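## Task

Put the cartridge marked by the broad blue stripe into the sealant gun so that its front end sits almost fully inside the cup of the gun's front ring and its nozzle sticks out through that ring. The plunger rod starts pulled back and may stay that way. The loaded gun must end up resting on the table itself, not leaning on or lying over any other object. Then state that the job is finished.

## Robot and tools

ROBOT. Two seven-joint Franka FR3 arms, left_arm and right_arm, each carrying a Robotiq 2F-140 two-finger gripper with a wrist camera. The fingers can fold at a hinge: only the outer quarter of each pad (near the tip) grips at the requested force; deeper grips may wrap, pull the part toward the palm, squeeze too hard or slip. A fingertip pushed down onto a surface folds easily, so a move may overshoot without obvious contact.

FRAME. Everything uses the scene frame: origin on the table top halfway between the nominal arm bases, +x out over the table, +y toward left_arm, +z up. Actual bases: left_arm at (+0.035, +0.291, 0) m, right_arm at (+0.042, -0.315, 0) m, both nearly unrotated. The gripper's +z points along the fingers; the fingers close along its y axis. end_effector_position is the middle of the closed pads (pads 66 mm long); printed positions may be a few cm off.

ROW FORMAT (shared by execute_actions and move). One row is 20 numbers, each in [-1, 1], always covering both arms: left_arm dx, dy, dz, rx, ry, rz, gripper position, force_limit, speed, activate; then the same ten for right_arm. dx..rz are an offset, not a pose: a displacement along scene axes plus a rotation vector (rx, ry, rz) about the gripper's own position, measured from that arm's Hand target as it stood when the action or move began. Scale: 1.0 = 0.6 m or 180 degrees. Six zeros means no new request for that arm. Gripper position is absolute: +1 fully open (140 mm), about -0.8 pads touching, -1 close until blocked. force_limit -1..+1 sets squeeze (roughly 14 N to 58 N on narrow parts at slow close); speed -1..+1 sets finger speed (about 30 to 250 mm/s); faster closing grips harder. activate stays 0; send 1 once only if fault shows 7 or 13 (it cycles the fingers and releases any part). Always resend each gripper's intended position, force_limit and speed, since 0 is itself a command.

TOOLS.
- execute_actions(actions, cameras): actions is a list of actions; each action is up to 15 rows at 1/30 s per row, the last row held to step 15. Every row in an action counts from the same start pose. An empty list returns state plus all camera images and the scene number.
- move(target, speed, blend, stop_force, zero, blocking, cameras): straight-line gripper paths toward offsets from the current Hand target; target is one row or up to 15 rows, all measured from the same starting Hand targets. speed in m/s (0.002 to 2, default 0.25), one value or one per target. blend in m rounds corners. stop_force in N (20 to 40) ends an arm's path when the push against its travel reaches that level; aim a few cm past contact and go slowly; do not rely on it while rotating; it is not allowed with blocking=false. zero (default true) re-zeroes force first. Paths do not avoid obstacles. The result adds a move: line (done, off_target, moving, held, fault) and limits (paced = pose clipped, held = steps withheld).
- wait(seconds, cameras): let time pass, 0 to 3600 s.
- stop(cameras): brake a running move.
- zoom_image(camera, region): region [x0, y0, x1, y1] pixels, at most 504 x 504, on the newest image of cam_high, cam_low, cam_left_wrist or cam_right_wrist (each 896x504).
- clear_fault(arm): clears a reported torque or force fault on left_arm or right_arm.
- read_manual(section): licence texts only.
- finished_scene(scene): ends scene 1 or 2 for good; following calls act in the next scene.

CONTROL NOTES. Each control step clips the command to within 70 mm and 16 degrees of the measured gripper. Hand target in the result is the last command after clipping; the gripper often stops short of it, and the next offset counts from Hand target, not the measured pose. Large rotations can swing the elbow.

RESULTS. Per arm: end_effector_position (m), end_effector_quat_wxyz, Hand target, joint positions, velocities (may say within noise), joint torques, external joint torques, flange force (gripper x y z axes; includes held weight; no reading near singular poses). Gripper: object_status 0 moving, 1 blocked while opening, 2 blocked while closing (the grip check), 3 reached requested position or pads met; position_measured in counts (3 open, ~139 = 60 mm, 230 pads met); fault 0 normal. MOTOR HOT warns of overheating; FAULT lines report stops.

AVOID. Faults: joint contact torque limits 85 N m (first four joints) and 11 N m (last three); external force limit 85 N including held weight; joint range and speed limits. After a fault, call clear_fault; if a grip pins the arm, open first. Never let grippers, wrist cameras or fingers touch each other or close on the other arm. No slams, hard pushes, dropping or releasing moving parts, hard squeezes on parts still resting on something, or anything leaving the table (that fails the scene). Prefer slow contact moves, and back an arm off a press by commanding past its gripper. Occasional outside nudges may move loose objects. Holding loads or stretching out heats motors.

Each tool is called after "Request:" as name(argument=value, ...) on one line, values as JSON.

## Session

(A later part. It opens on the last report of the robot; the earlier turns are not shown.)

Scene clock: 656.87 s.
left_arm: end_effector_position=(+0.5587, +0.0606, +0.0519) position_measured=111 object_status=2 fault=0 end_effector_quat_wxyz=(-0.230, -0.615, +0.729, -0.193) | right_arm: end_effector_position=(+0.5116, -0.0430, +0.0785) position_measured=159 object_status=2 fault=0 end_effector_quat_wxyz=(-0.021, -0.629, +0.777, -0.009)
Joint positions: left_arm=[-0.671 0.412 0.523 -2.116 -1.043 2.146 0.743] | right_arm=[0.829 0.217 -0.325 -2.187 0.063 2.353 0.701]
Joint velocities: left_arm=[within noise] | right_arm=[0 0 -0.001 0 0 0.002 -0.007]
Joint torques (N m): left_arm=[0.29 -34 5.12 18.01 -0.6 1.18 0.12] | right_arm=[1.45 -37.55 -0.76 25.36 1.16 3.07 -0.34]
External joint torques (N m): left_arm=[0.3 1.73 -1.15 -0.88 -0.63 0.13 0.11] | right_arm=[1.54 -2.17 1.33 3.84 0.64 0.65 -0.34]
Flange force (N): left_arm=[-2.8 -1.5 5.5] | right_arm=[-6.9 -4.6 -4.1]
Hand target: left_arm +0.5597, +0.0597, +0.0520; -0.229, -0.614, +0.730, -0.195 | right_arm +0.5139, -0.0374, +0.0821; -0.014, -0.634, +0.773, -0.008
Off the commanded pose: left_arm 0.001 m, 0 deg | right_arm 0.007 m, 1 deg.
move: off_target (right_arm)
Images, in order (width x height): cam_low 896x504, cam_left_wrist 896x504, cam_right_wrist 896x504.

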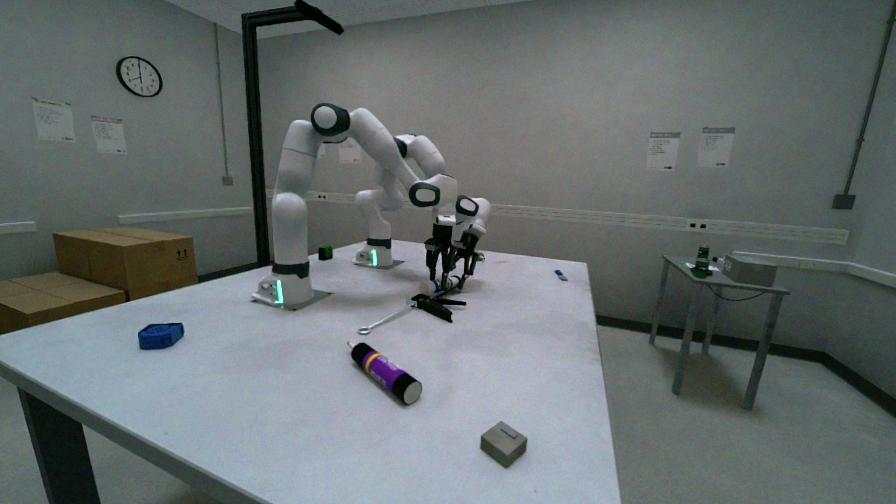

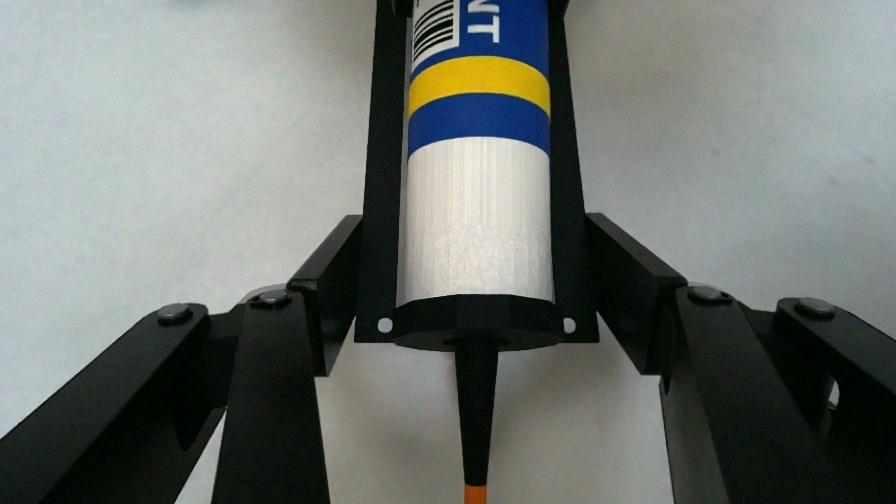

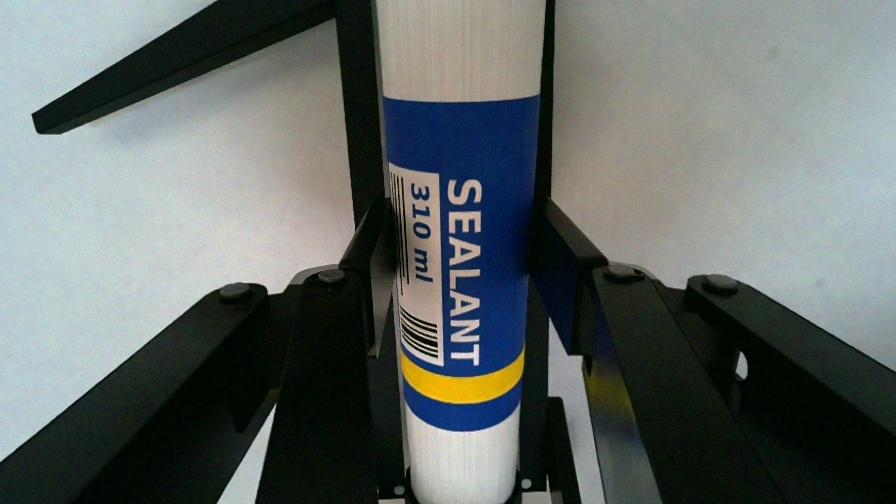

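Request:
move(target=[0,0,0,0,0,0,-1,0,-1,0,0.002,0.0167,0,0,0,0,-1,0,-1,0], speed=0.015, stop_force=20, cameras=["cam_left_wrist","cam_low","cam_high"])

Request:
zoom_image(camera="cam_low", region=[390, 240, 480, 320])

Request:
zoom_image(camera="cam_high", region=[290, 200, 490, 360])

Scene clock: 670.37 s.
left_arm: end_effector_position=(+0.5609, +0.0653, +0.0513) position_measured=111 object_status=2 fault=0 end_effector_quat_wxyz=(-0.227, -0.619, +0.727, -0.194) | right_arm: end_effector_position=(+0.5143, -0.0381, +0.0777) position_measured=159 object_status=2 fault=0 end_effector_quat_wxyz=(-0.022, -0.631, +0.775, -0.010)
Joint positions: left_arm=[-0.663 0.412 0.523 -2.117 -1.043 2.15 0.743] | right_arm=[0.828 0.232 -0.319 -2.169 0.065 2.348 0.7]
Joint torques (N m): left_arm=[-1.82 -34.61 2.83 18.41 -1.11 0.84 0.11] | right_arm=[3.97 -37.66 1.53 27.6 1.85 3.4 -0.06]
External joint torques (N m): left_arm=[-1.86 1.12 -3.49 -0.51 -1.15 -0.23 0.09] | right_arm=[4.01 -1.8 3.68 6.04 1.33 0.98 -0.06]
Flange force (N): left_arm=[0.8 -0.7 8.1] | right_arm=[-16.5 -7.9 -3.7]
Hand target: left_arm +0.5597, +0.0597, +0.0520; -0.229, -0.614, +0.730, -0.195 | right_arm +0.5151, -0.0273, +0.0821; -0.014, -0.634, +0.773, -0.008
Off the commanded pose: left_arm 0.006 m, 1 deg | right_arm 0.012 m, 1 deg.
move: off_target (right_arm)
Images, in order (width x height): cam_high 896x504, cam_low 896x504, cam_left_wrist 896x504.

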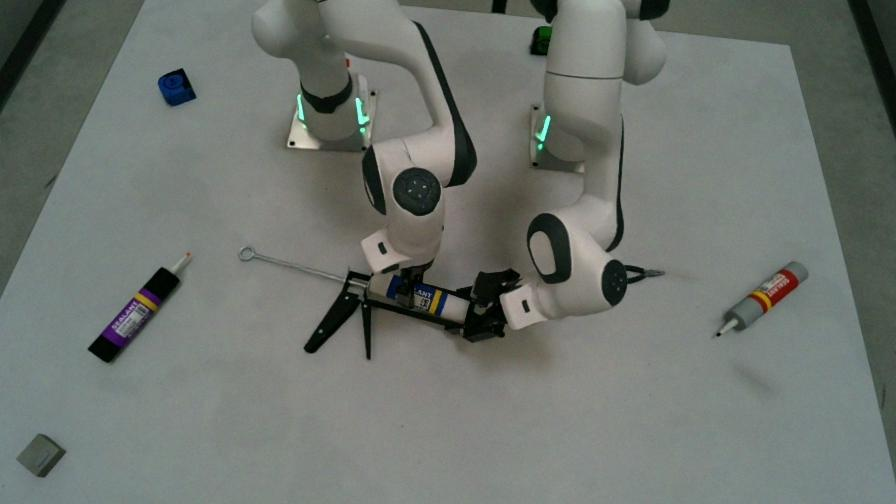

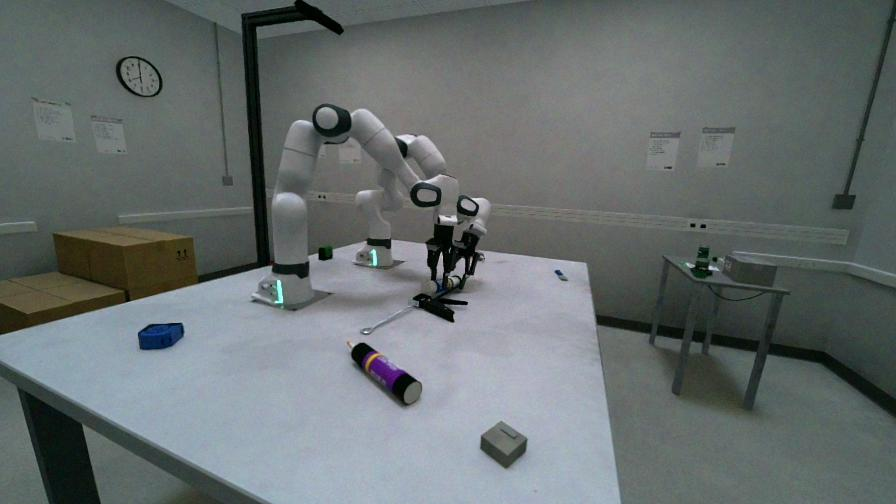

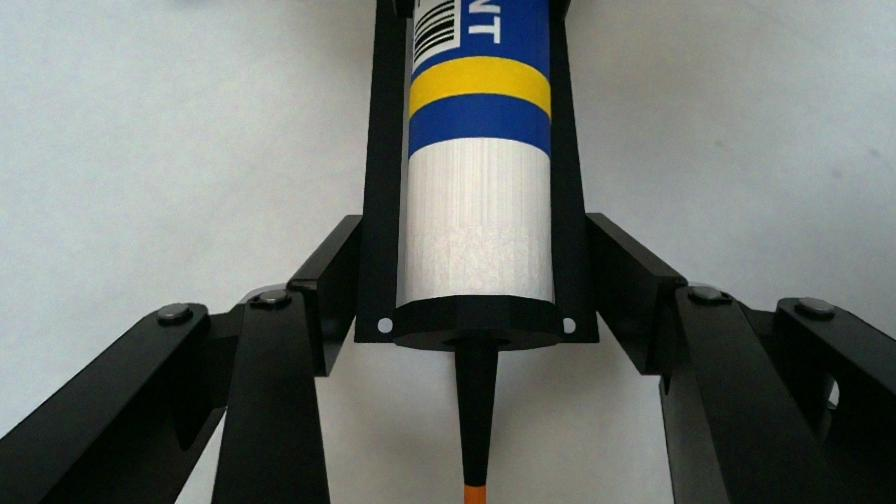

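Scaled by 5.600 from the camera's image (finer frame: 1280x720).

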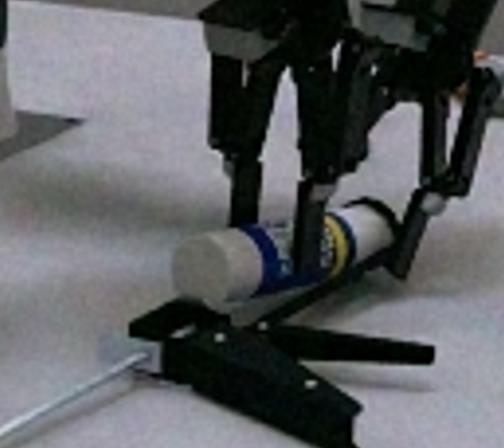

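Scaled by 2.520 from the camera's image (finer frame: 1280x720).

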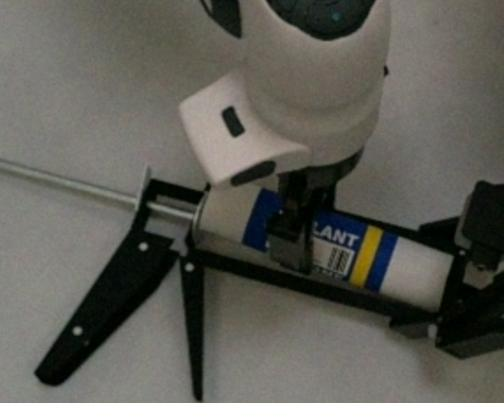

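Request:
move(target=[[0,0,0,0,0,0,-1,0,-1,0,-0.0027,-0.0162,0,0,0,0,-1,0,-1,0],[0,0,0,0,0,0,-1,0,-1,0,-0.0027,-0.0162,-0.012,0.0082,-0.0014,0,-1,0,-1,0]], speed=0.015, cameras=["cam_left_wrist","cam_low","cam_right_wrist"])

Request:
zoom_image(camera="cam_low", region=[390, 240, 480, 320])

Scene clock: 685.57 s.
left_arm: end_effector_position=(+0.5604, +0.0637, +0.0514) position_measured=111 object_status=2 fault=0 end_effector_quat_wxyz=(-0.228, -0.618, +0.727, -0.194) | right_arm: end_effector_position=(+0.5128, -0.0404, +0.0732) position_measured=159 object_status=2 fault=0 end_effector_quat_wxyz=(-0.008, -0.629, +0.777, +0.000)
Joint positions: left_arm=[-0.663 0.412 0.521 -2.117 -1.043 2.15 0.743] | right_arm=[0.808 0.216 -0.308 -2.209 0.092 2.398 0.674]
Joint velocities: left_arm=[within noise] | right_arm=[0 0 0.001 -0.002 0.001 0.002 -0.005]
Joint torques (N m): left_arm=[-0.98 -34.31 3.91 17.71 -0.08 0.9 0.11] | right_arm=[1.19 -36.36 -1 23.97 0.89 2.71 -0.38]
External joint torques (N m): left_arm=[-1.09 1.42 -2.43 -1.16 -0.12 -0.17 0.1] | right_arm=[1.2 -1.06 0.89 2.63 0.39 0.23 -0.39]
Flange force (N): left_arm=[-0.1 0.7 5.3] | right_arm=[-5.6 -4.3 -2.2]
Hand target: left_arm +0.5597, +0.0597, +0.0520; -0.229, -0.614, +0.730, -0.195 | right_arm +0.5135, -0.0371, +0.0749; -0.004, -0.634, +0.773, +0.001
Off the commanded pose: left_arm 0.004 m, 1 deg | right_arm 0.004 m, 1 deg.
move: off_target (right_arm)
Images, in order (width x height): cam_low 896x504, cam_left_wrist 896x504, cam_right_wrist 896x504.

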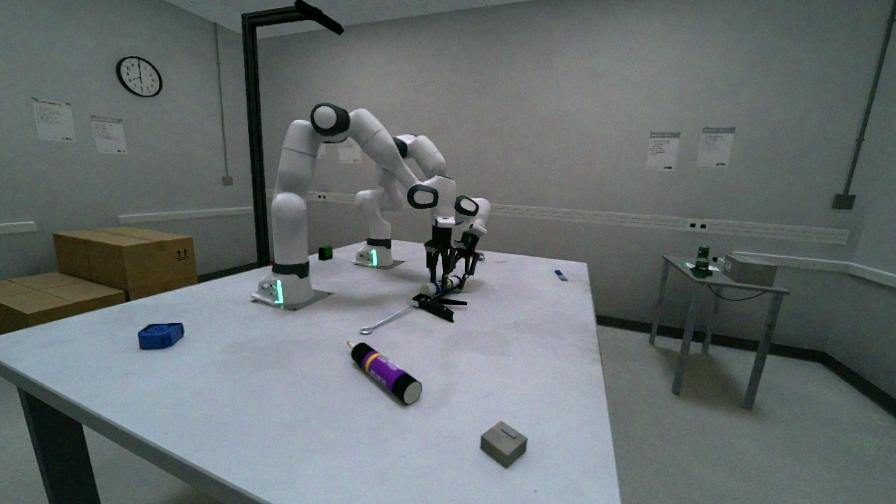

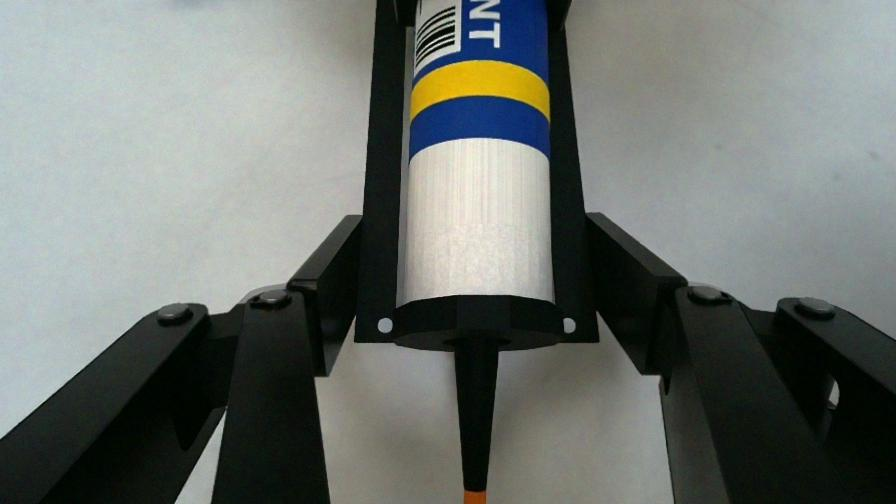

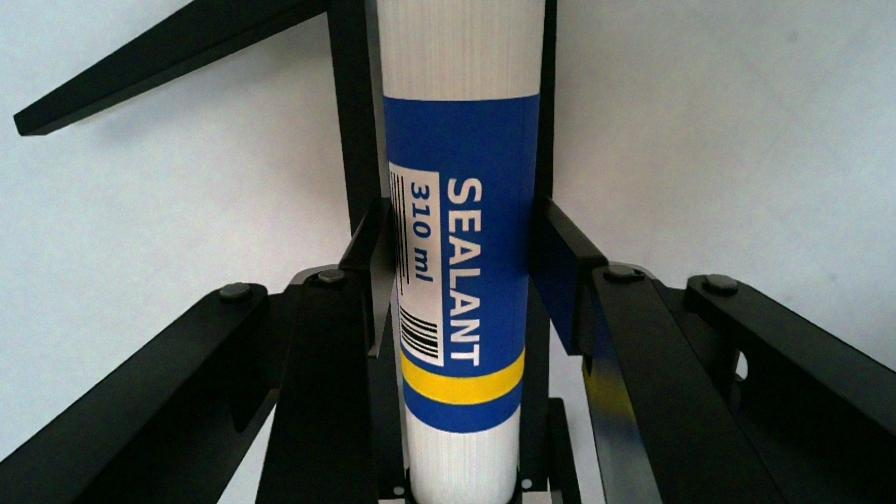

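Scaled by 5.600 from the camera's image (finer frame: 1280x720).

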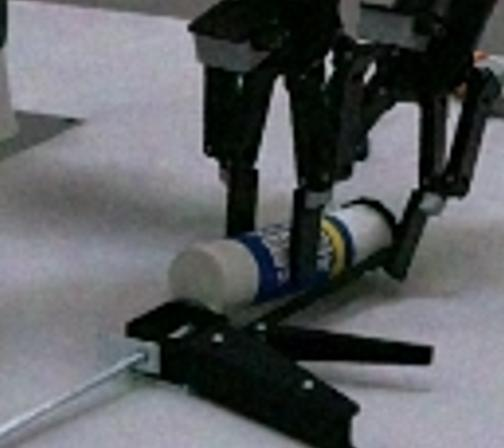

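Request:
move(target=[0,0,0,0,0,0,-1,0,-1,0,0,0,-0.012,0,0,0,-1,0,-1,0], speed=0.015, stop_force=20, cameras=["cam_low","cam_high"])

Request:
zoom_image(camera="cam_low", region=[390, 240, 480, 320])

Request:
zoom_image(camera="cam_high", region=[290, 200, 490, 360])

Scene clock: 695.47 s.
left_arm: end_effector_position=(+0.5604, +0.0637, +0.0510) position_measured=111 object_status=2 fault=0 end_effector_quat_wxyz=(-0.228, -0.618, +0.727, -0.193) | right_arm: end_effector_position=(+0.5138, -0.0399, +0.0686) position_measured=159 object_status=2 fault=0 end_effector_quat_wxyz=(-0.006, -0.631, +0.776, +0.000)
Joint positions: left_arm=[-0.663 0.413 0.52 -2.117 -1.043 2.151 0.743] | right_arm=[0.802 0.225 -0.303 -2.212 0.098 2.413 0.665]
Joint torques (N m): left_arm=[-0.97 -35.08 3.98 18.06 -0.37 0.75 0.08] | right_arm=[1.24 -34.13 -0.78 23.62 0.85 2.93 -0.17]
External joint torques (N m): left_arm=[-0.94 0.73 -2.26 -0.86 -0.41 -0.32 0.06] | right_arm=[1.14 1.17 1.04 2.5 0.35 0.45 -0.17]
Flange force (N): left_arm=[0.4 1.0 4.3] | right_arm=[-9.1 -7.8 2.6]
Hand target: left_arm +0.5597, +0.0597, +0.0520; -0.229, -0.614, +0.730, -0.195 | right_arm +0.5135, -0.0371, +0.0677; -0.004, -0.634, +0.773, +0.001
Off the commanded pose: left_arm 0.004 m, 1 deg | right_arm 0.003 m, 1 deg.
move: done
Images, in order (width x height): cam_high 896x504, cam_low 896x504.

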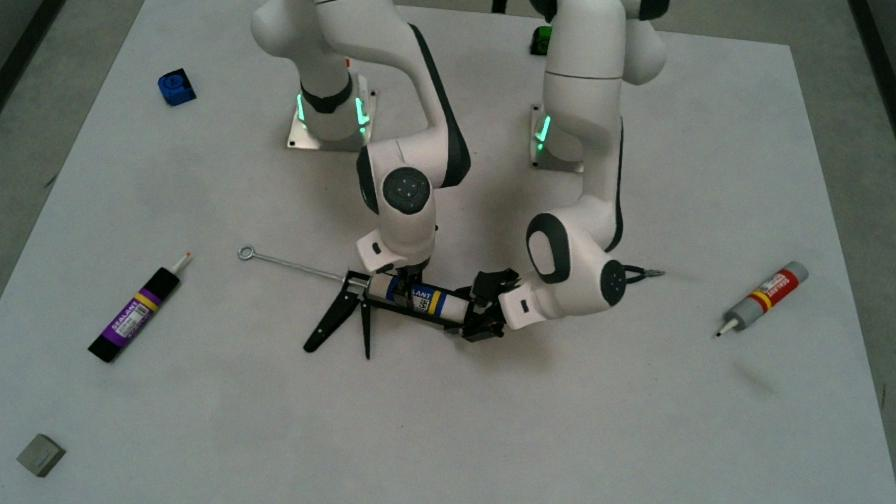

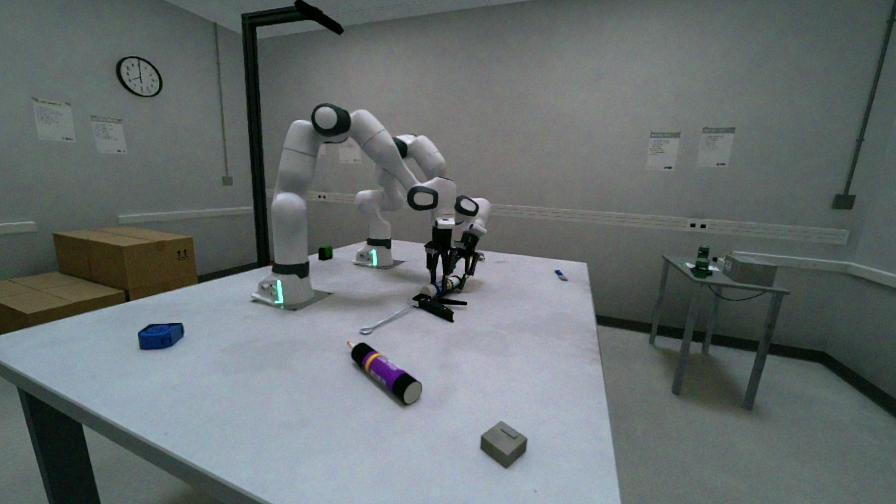

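Scaled by 5.600 from the camera's image (finer frame: 1280x720).

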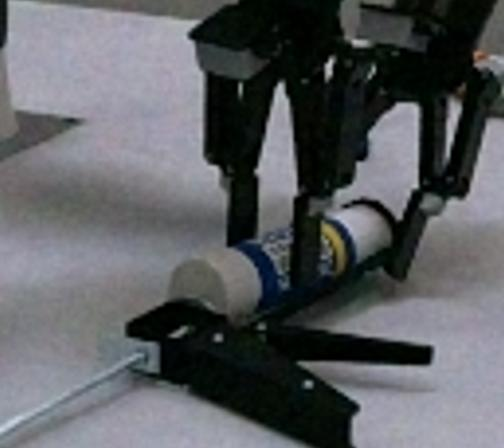

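Scaled by 2.520 from the camera's image (finer frame: 1280x720).

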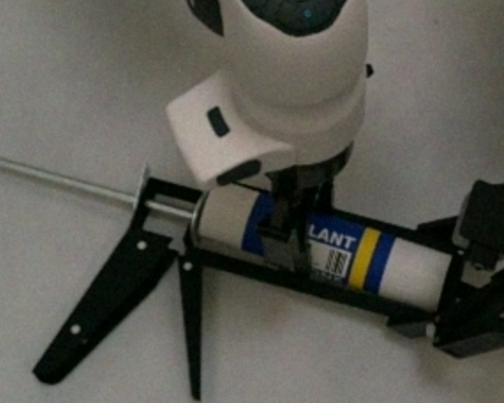

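Request:
move(target=[0,0,0,0,0,0,-1,0,-1,0,0,0,0,0,0,0,-0.1,0,-1,0], cameras=["cam_left_wrist","cam_right_wrist","cam_low","cam_high"])

Request:
zoom_image(camera="cam_low", region=[390, 240, 480, 320])

Request:
zoom_image(camera="cam_high", region=[290, 200, 490, 360])

Scene clock: 702.27 s.
left_arm: end_effector_position=(+0.5603, +0.0629, +0.0514) position_measured=111 object_status=2 fault=0 end_effector_quat_wxyz=(-0.228, -0.617, +0.728, -0.194) | right_arm: end_effector_position=(+0.5127, -0.0376, +0.0678) position_measured=141 object_status=0 fault=0 end_effector_quat_wxyz=(-0.005, -0.632, +0.775, +0.000)
Joint positions: left_arm=[-0.663 0.412 0.519 -2.116 -1.043 2.15 0.744] | right_arm=[0.802 0.226 -0.298 -2.212 0.098 2.416 0.665]
Joint torques (N m): left_arm=[-0.57 -34.07 4.36 17.51 0.02 0.83 0.05] | right_arm=[0.17 -35 -2.26 23.19 0.62 2.58 -0.16]
External joint torques (N m): left_arm=[-0.51 1.6 -1.81 -1.34 -0.02 -0.22 0.04] | right_arm=[0.26 0.59 -0.27 1.95 0.12 0.07 -0.16]
Flange force (N): left_arm=[-1.0 0.5 4.4] | right_arm=[-5.6 -6.5 0.5]
Hand target: left_arm +0.5597, +0.0597, +0.0520; -0.229, -0.614, +0.730, -0.195 | right_arm +0.5135, -0.0371, +0.0677; -0.004, -0.634, +0.773, +0.001
Off the commanded pose: left_arm 0.003 m, 1 deg | right_arm 0.001 m, 0 deg.
move: done

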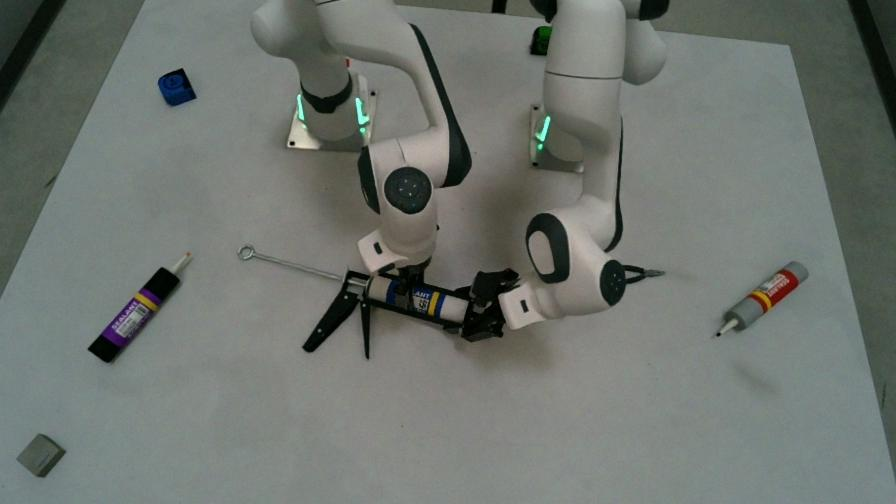

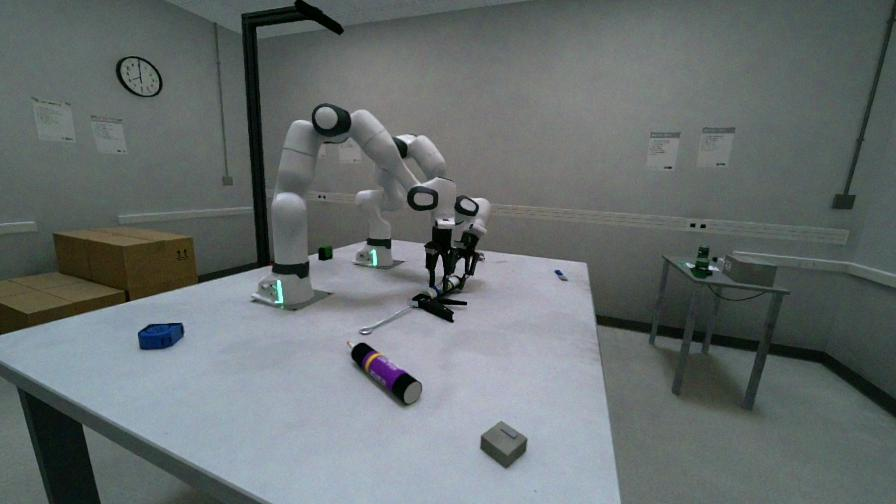

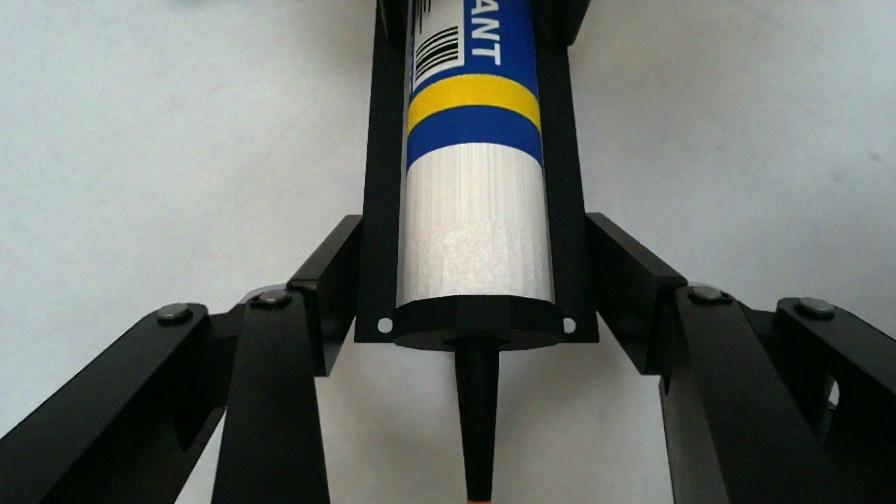

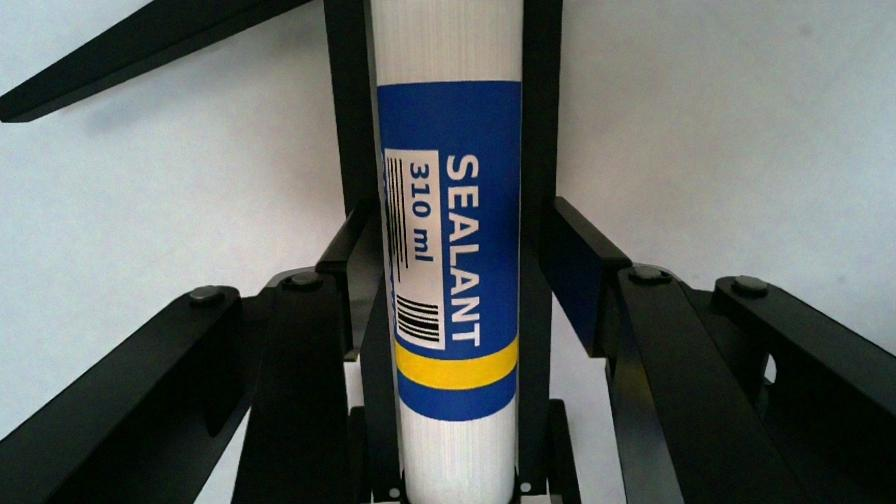

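Scaled by 5.600 from the camera's image (finer frame: 1280x720).

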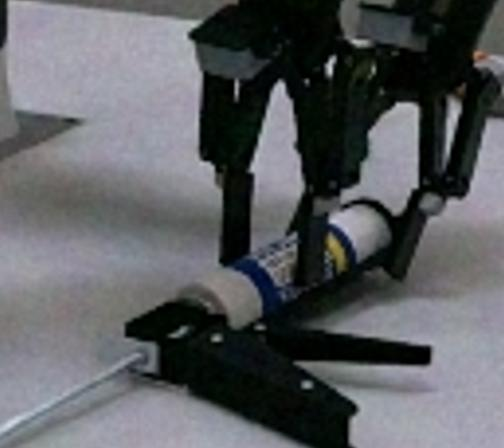

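Scaled by 2.520 from the camera's image (finer frame: 1280x720).

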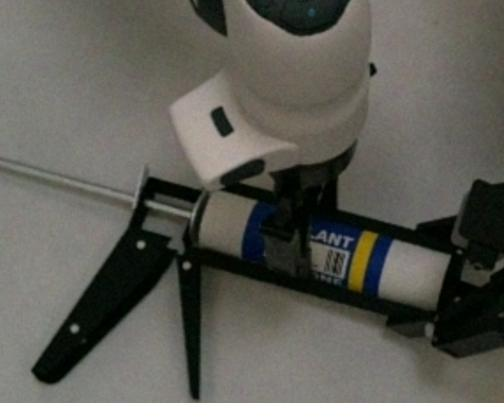

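Request:
move(target=[0,0,0,0,0,0,-1,0,-1,0,0,0,0,0,0,0,-1,-1,-1,0])

Request:
move(target=[0,0,0,0,0,0,-1,0,-1,0,0.0033,0.02,0.001,0,0,0,-1,-1,-1,0], speed=0.015, stop_force=20, cameras=["cam_left_wrist","cam_right_wrist","cam_low"])

Request:
zoom_image(camera="cam_left_wrist", region=[350, 200, 610, 500])

Scene clock: 728.13 s.
left_arm: end_effector_position=(+0.5603, +0.0628, +0.0513) position_measured=111 object_status=2 fault=0 end_effector_quat_wxyz=(-0.228, -0.617, +0.728, -0.194) | right_arm: end_effector_position=(+0.5147, -0.0378, +0.0684) position_measured=160 object_status=0 fault=0 end_effector_quat_wxyz=(-0.003, -0.632, +0.775, +0.000)
Joint positions: left_arm=[-0.663 0.412 0.519 -2.116 -1.043 2.15 0.744] | right_arm=[0.8 0.226 -0.299 -2.212 0.098 2.419 0.665]
Joint torques (N m): left_arm=[-0.48 -34.34 4.38 17.73 -0.18 0.88 0.04] | right_arm=[0.67 -34.76 -1.66 22.37 0.62 2.1 -0.12]
External joint torques (N m): left_arm=[-0.56 1.32 -1.92 -1.13 -0.22 -0.19 0.03] | right_arm=[0.63 0.79 0.22 1.12 0.12 -0.42 -0.12]
Flange force (N): left_arm=[-0.7 0.5 4.5] | right_arm=[-4.9 -4.6 0.2]
Hand target: left_arm +0.5597, +0.0597, +0.0520; -0.229, -0.614, +0.730, -0.195 | right_arm +0.5135, -0.0371, +0.0677; -0.004, -0.634, +0.773, +0.001
Off the commanded pose: left_arm 0.003 m, 0 deg | right_arm 0.002 m, 0 deg.
move: done

Scene clock: 729.63 s.
left_arm: end_effector_position=(+0.5614, +0.0655, +0.0508) position_measured=111 object_status=2 fault=0 end_effector_quat_wxyz=(-0.227, -0.619, +0.726, -0.194) | right_arm: end_effector_position=(+0.5169, -0.0341, +0.0680) position_measured=160 object_status=2 fault=0 end_effector_quat_wxyz=(-0.008, -0.634, +0.774, -0.001)
Joint positions: left_arm=[-0.66 0.412 0.519 -2.117 -1.043 2.153 0.744] | right_arm=[0.8 0.242 -0.295 -2.187 0.098 2.402 0.665]
Joint torques (N m): left_arm=[-1.8 -35.22 2.88 18.3 -0.99 0.55 0.03] | right_arm=[3.77 -34.5 1.47 25.46 1.64 3.56 0.23]
External joint torques (N m): left_arm=[-1.77 0.47 -3.32 -0.56 -1.04 -0.52 0.01] | right_arm=[3.87 1.78 3.6 4.06 1.13 1.05 0.23]
Flange force (N): left_arm=[1.6 0.6 6.2] | right_arm=[-17.6 -9.1 4.9]
Hand target: left_arm +0.5597, +0.0597, +0.0520; -0.229, -0.614, +0.730, -0.195 | right_arm +0.5155, -0.0251, +0.0683; -0.004, -0.634, +0.773, +0.001
Off the commanded pose: left_arm 0.006 m, 1 deg | right_arm 0.009 m, 0 deg.
move: off_target (right_arm)
Images, in order (width x height): cam_low 896x504, cam_left_wrist 896x504, cam_right_wrist 896x504.

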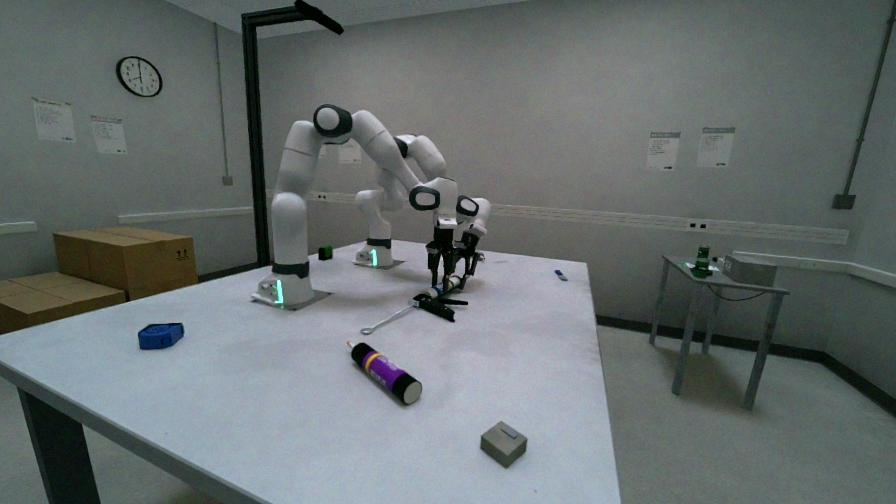

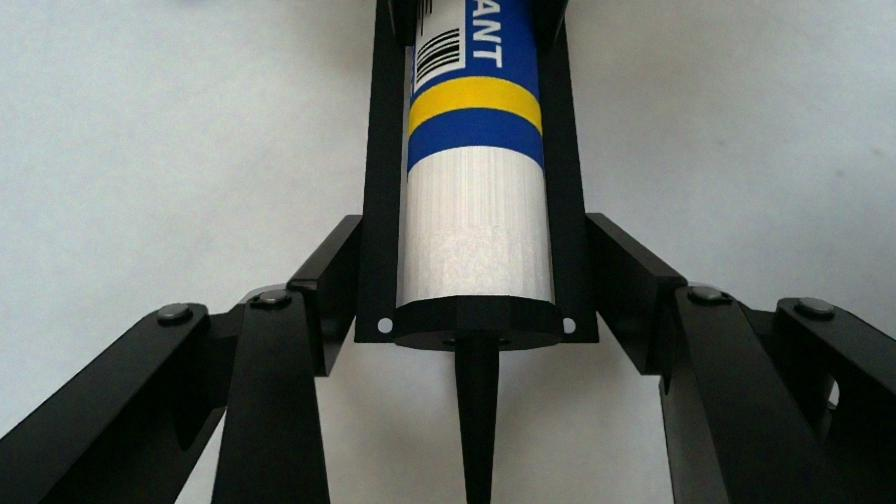

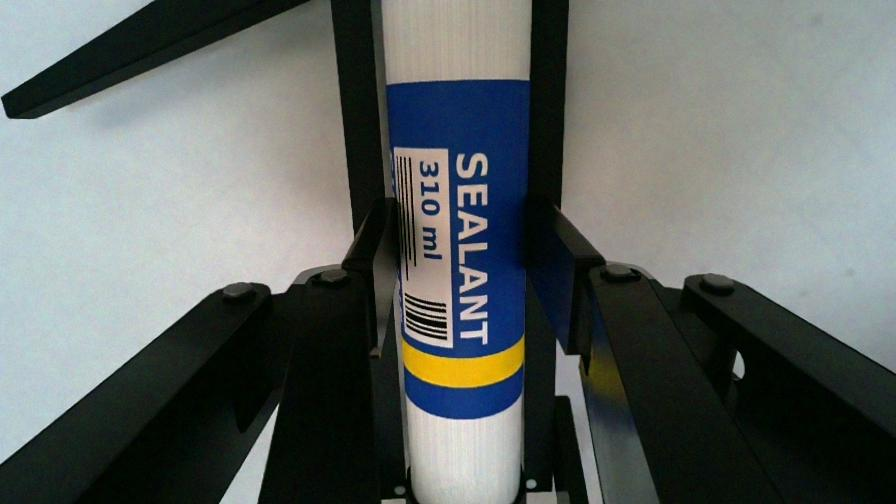

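Scaled by 1.680 from the camera's image (finer frame: 1280x720).

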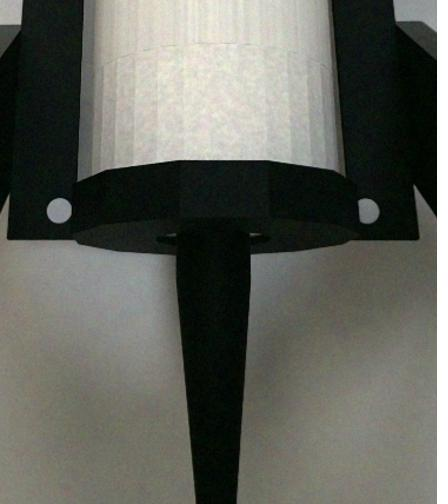

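Request:
move(target=[[0,0,0,0,0,0,-1,0,-1,0,-0.001,-0.0175,0,0,0,0,-1,-1,-1,0],[0,0,0,0,0,0,-1,0,-1,0,-0.001,-0.0175,0,0,0,0,0,0,-1,0],[0,0,0,0,0,0,-1,0,-1,0,-0.001,-0.0175,0.2,0,0,0,0,0,-1,0]], speed=[0.03,0.03,0.12])

Request:
move(target=[[0.002,0.0053,0,0,0,0,-1,0,-1,0,0,0,0,0,0,0,0,0,-1,0],[0.002,0.0053,0,0,0,0,0.5,0,-1,0,0,0,0,0,0,0,0,0,-1,0],[0.0156,0.0945,0.1365,0,0,0,0.5,0,-1,0,0,0,0,0,0,0,0,0,-1,0]], speed=[0.03,0.03,0.12], cameras=["all"])

Request:
zoom_image(camera="cam_low", region=[350, 240, 480, 340])

Request:
zoom_image(camera="cam_left_wrist", region=[300, 0, 700, 400])

Scene clock: 745.83 s.
left_arm: end_effector_position=(+0.5607, +0.0640, +0.0510) position_measured=111 object_status=2 fault=0 end_effector_quat_wxyz=(-0.228, -0.618, +0.727, -0.194) | right_arm: end_effector_position=(+0.5162, -0.0355, +0.1889) position_measured=129 object_status=3 fault=0 end_effector_quat_wxyz=(-0.001, -0.636, +0.772, +0.002)
Joint positions: left_arm=[-0.66 0.412 0.517 -2.117 -1.043 2.152 0.744] | right_arm=[0.808 0.044 -0.307 -2.099 0.019 2.137 0.71]
Joint velocities: left_arm=[within noise] | right_arm=[0 0 0.001 -0.001 0 -0.004 0.003]
Joint torques (N m): left_arm=[-0.88 -34.25 3.88 17.78 -0.22 0.78 0.03] | right_arm=[0.52 -31.58 -0.85 26.31 0.26 2.23 0.21]
External joint torques (N m): left_arm=[-0.82 1.46 -2.27 -1.09 -0.26 -0.27 0.01] | right_arm=[0.58 0.64 -0.4 2.24 -0.38 -0.3 0.21]
Flange force (N): left_arm=[-0.5 0.0 5.2] | right_arm=[-6.8 -6.8 -3.4]
Hand target: left_arm +0.5597, +0.0597, +0.0520; -0.229, -0.614, +0.730, -0.195 | right_arm +0.5149, -0.0356, +0.1883; -0.004, -0.634, +0.773, +0.001
Off the commanded pose: left_arm 0.004 m, 1 deg | right_arm 0.001 m, 0 deg.
move: done

Scene clock: 749.27 s.
left_arm: end_effector_position=(+0.5698, +0.1161, +0.1337) position_measured=66 object_status=3 fault=0 end_effector_quat_wxyz=(-0.228, -0.612, +0.732, -0.197) | right_arm: end_effector_position=(+0.5160, -0.0355, +0.1889) position_measured=129 object_status=3 fault=0 end_effector_quat_wxyz=(-0.002, -0.636, +0.772, +0.002)
Joint positions: left_arm=[-0.637 0.266 0.62 -2.092 -0.865 2.014 0.669] | right_arm=[0.808 0.044 -0.307 -2.099 0.019 2.136 0.712]
Joint velocities: left_arm=[0.001 0.002 -0.001 0 0 -0.001 -0.005] | right_arm=[within noise]
Joint torques (N m): left_arm=[0.22 -30.58 4.74 19.81 0.2 0.75 -0.29] | right_arm=[0.44 -31.6 -0.8 26.29 0.25 2.22 0.19]
External joint torques (N m): left_arm=[0.29 1.38 0.06 -1.43 0.31 -0.41 -0.31] | right_arm=[0.39 0.81 -0.46 2.13 -0.4 -0.32 0.19]
Flange force (N): left_arm=[-1.4 0.6 1.0] | right_arm=[-6.7 -7.1 -3.1]
Hand target: left_arm +0.5690, +0.1164, +0.1339; -0.229, -0.614, +0.730, -0.195 | right_arm +0.5149, -0.0356, +0.1883; -0.004, -0.634, +0.773, +0.001
Off the commanded pose: left_arm 0.001 m, 0 deg | right_arm 0.001 m, 0 deg.
move: done

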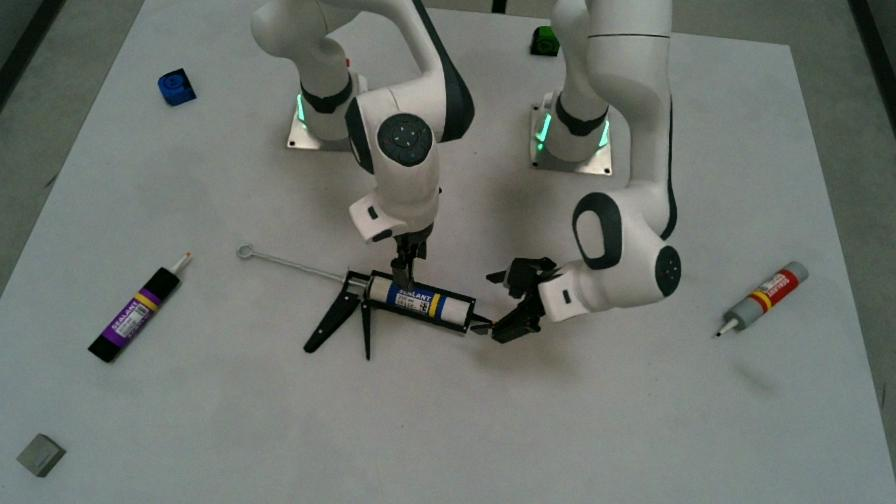

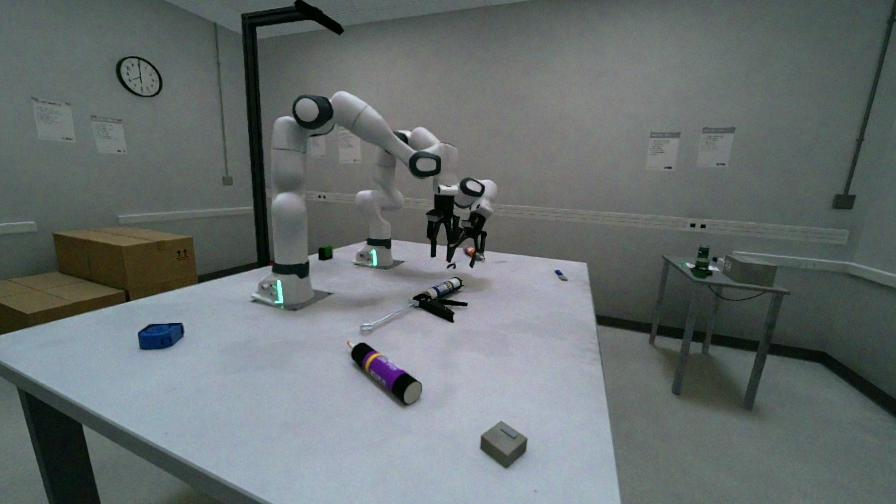

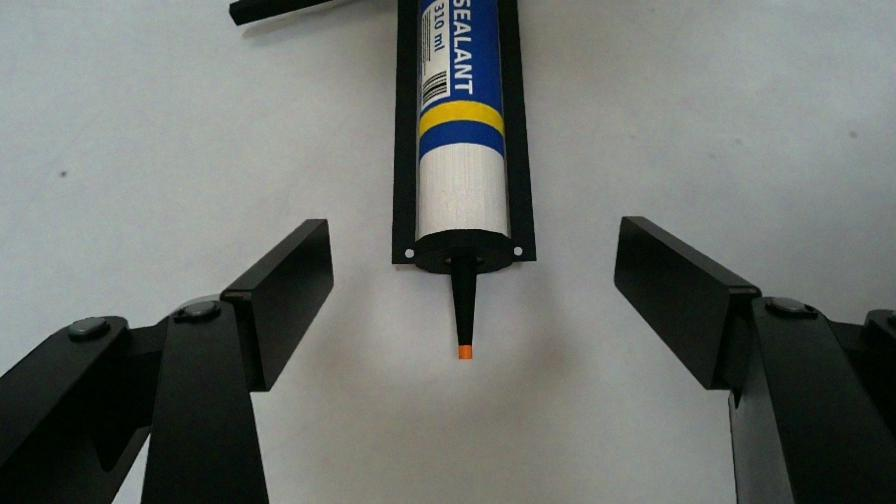

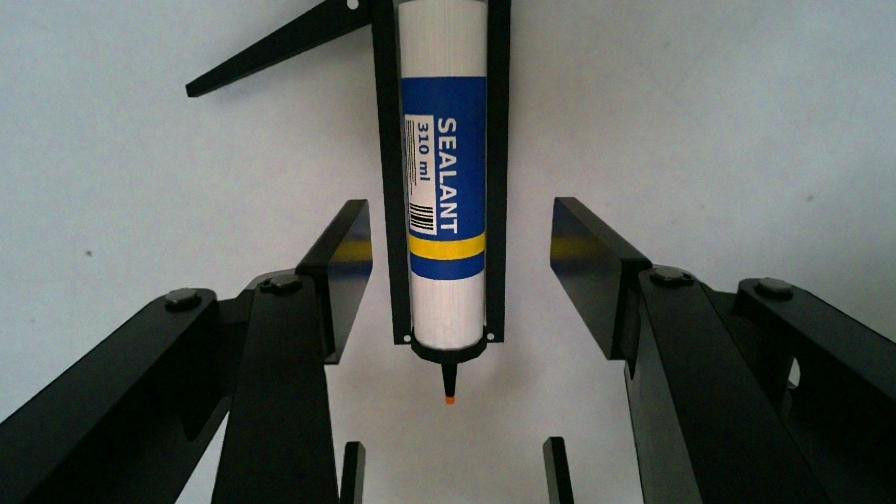

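Scaled by 3.877 from the camera's image (finer frame: 1280x720).

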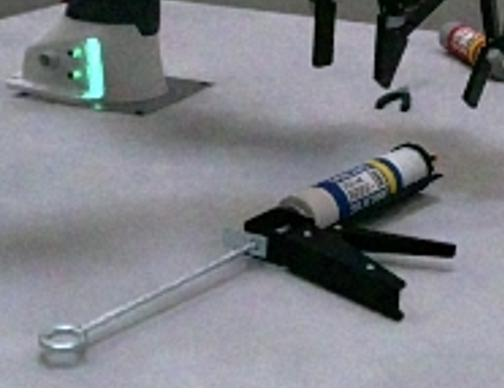

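Scaled by 1.260 from the camera's image (finer frame: 1280x720).

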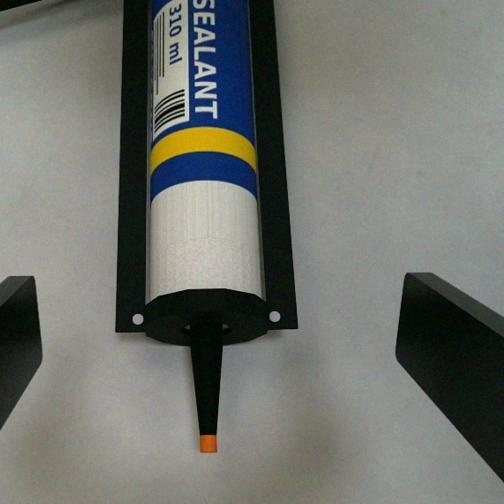

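Request:
finished_scene(scene=1)

The scene is finished: the task was done.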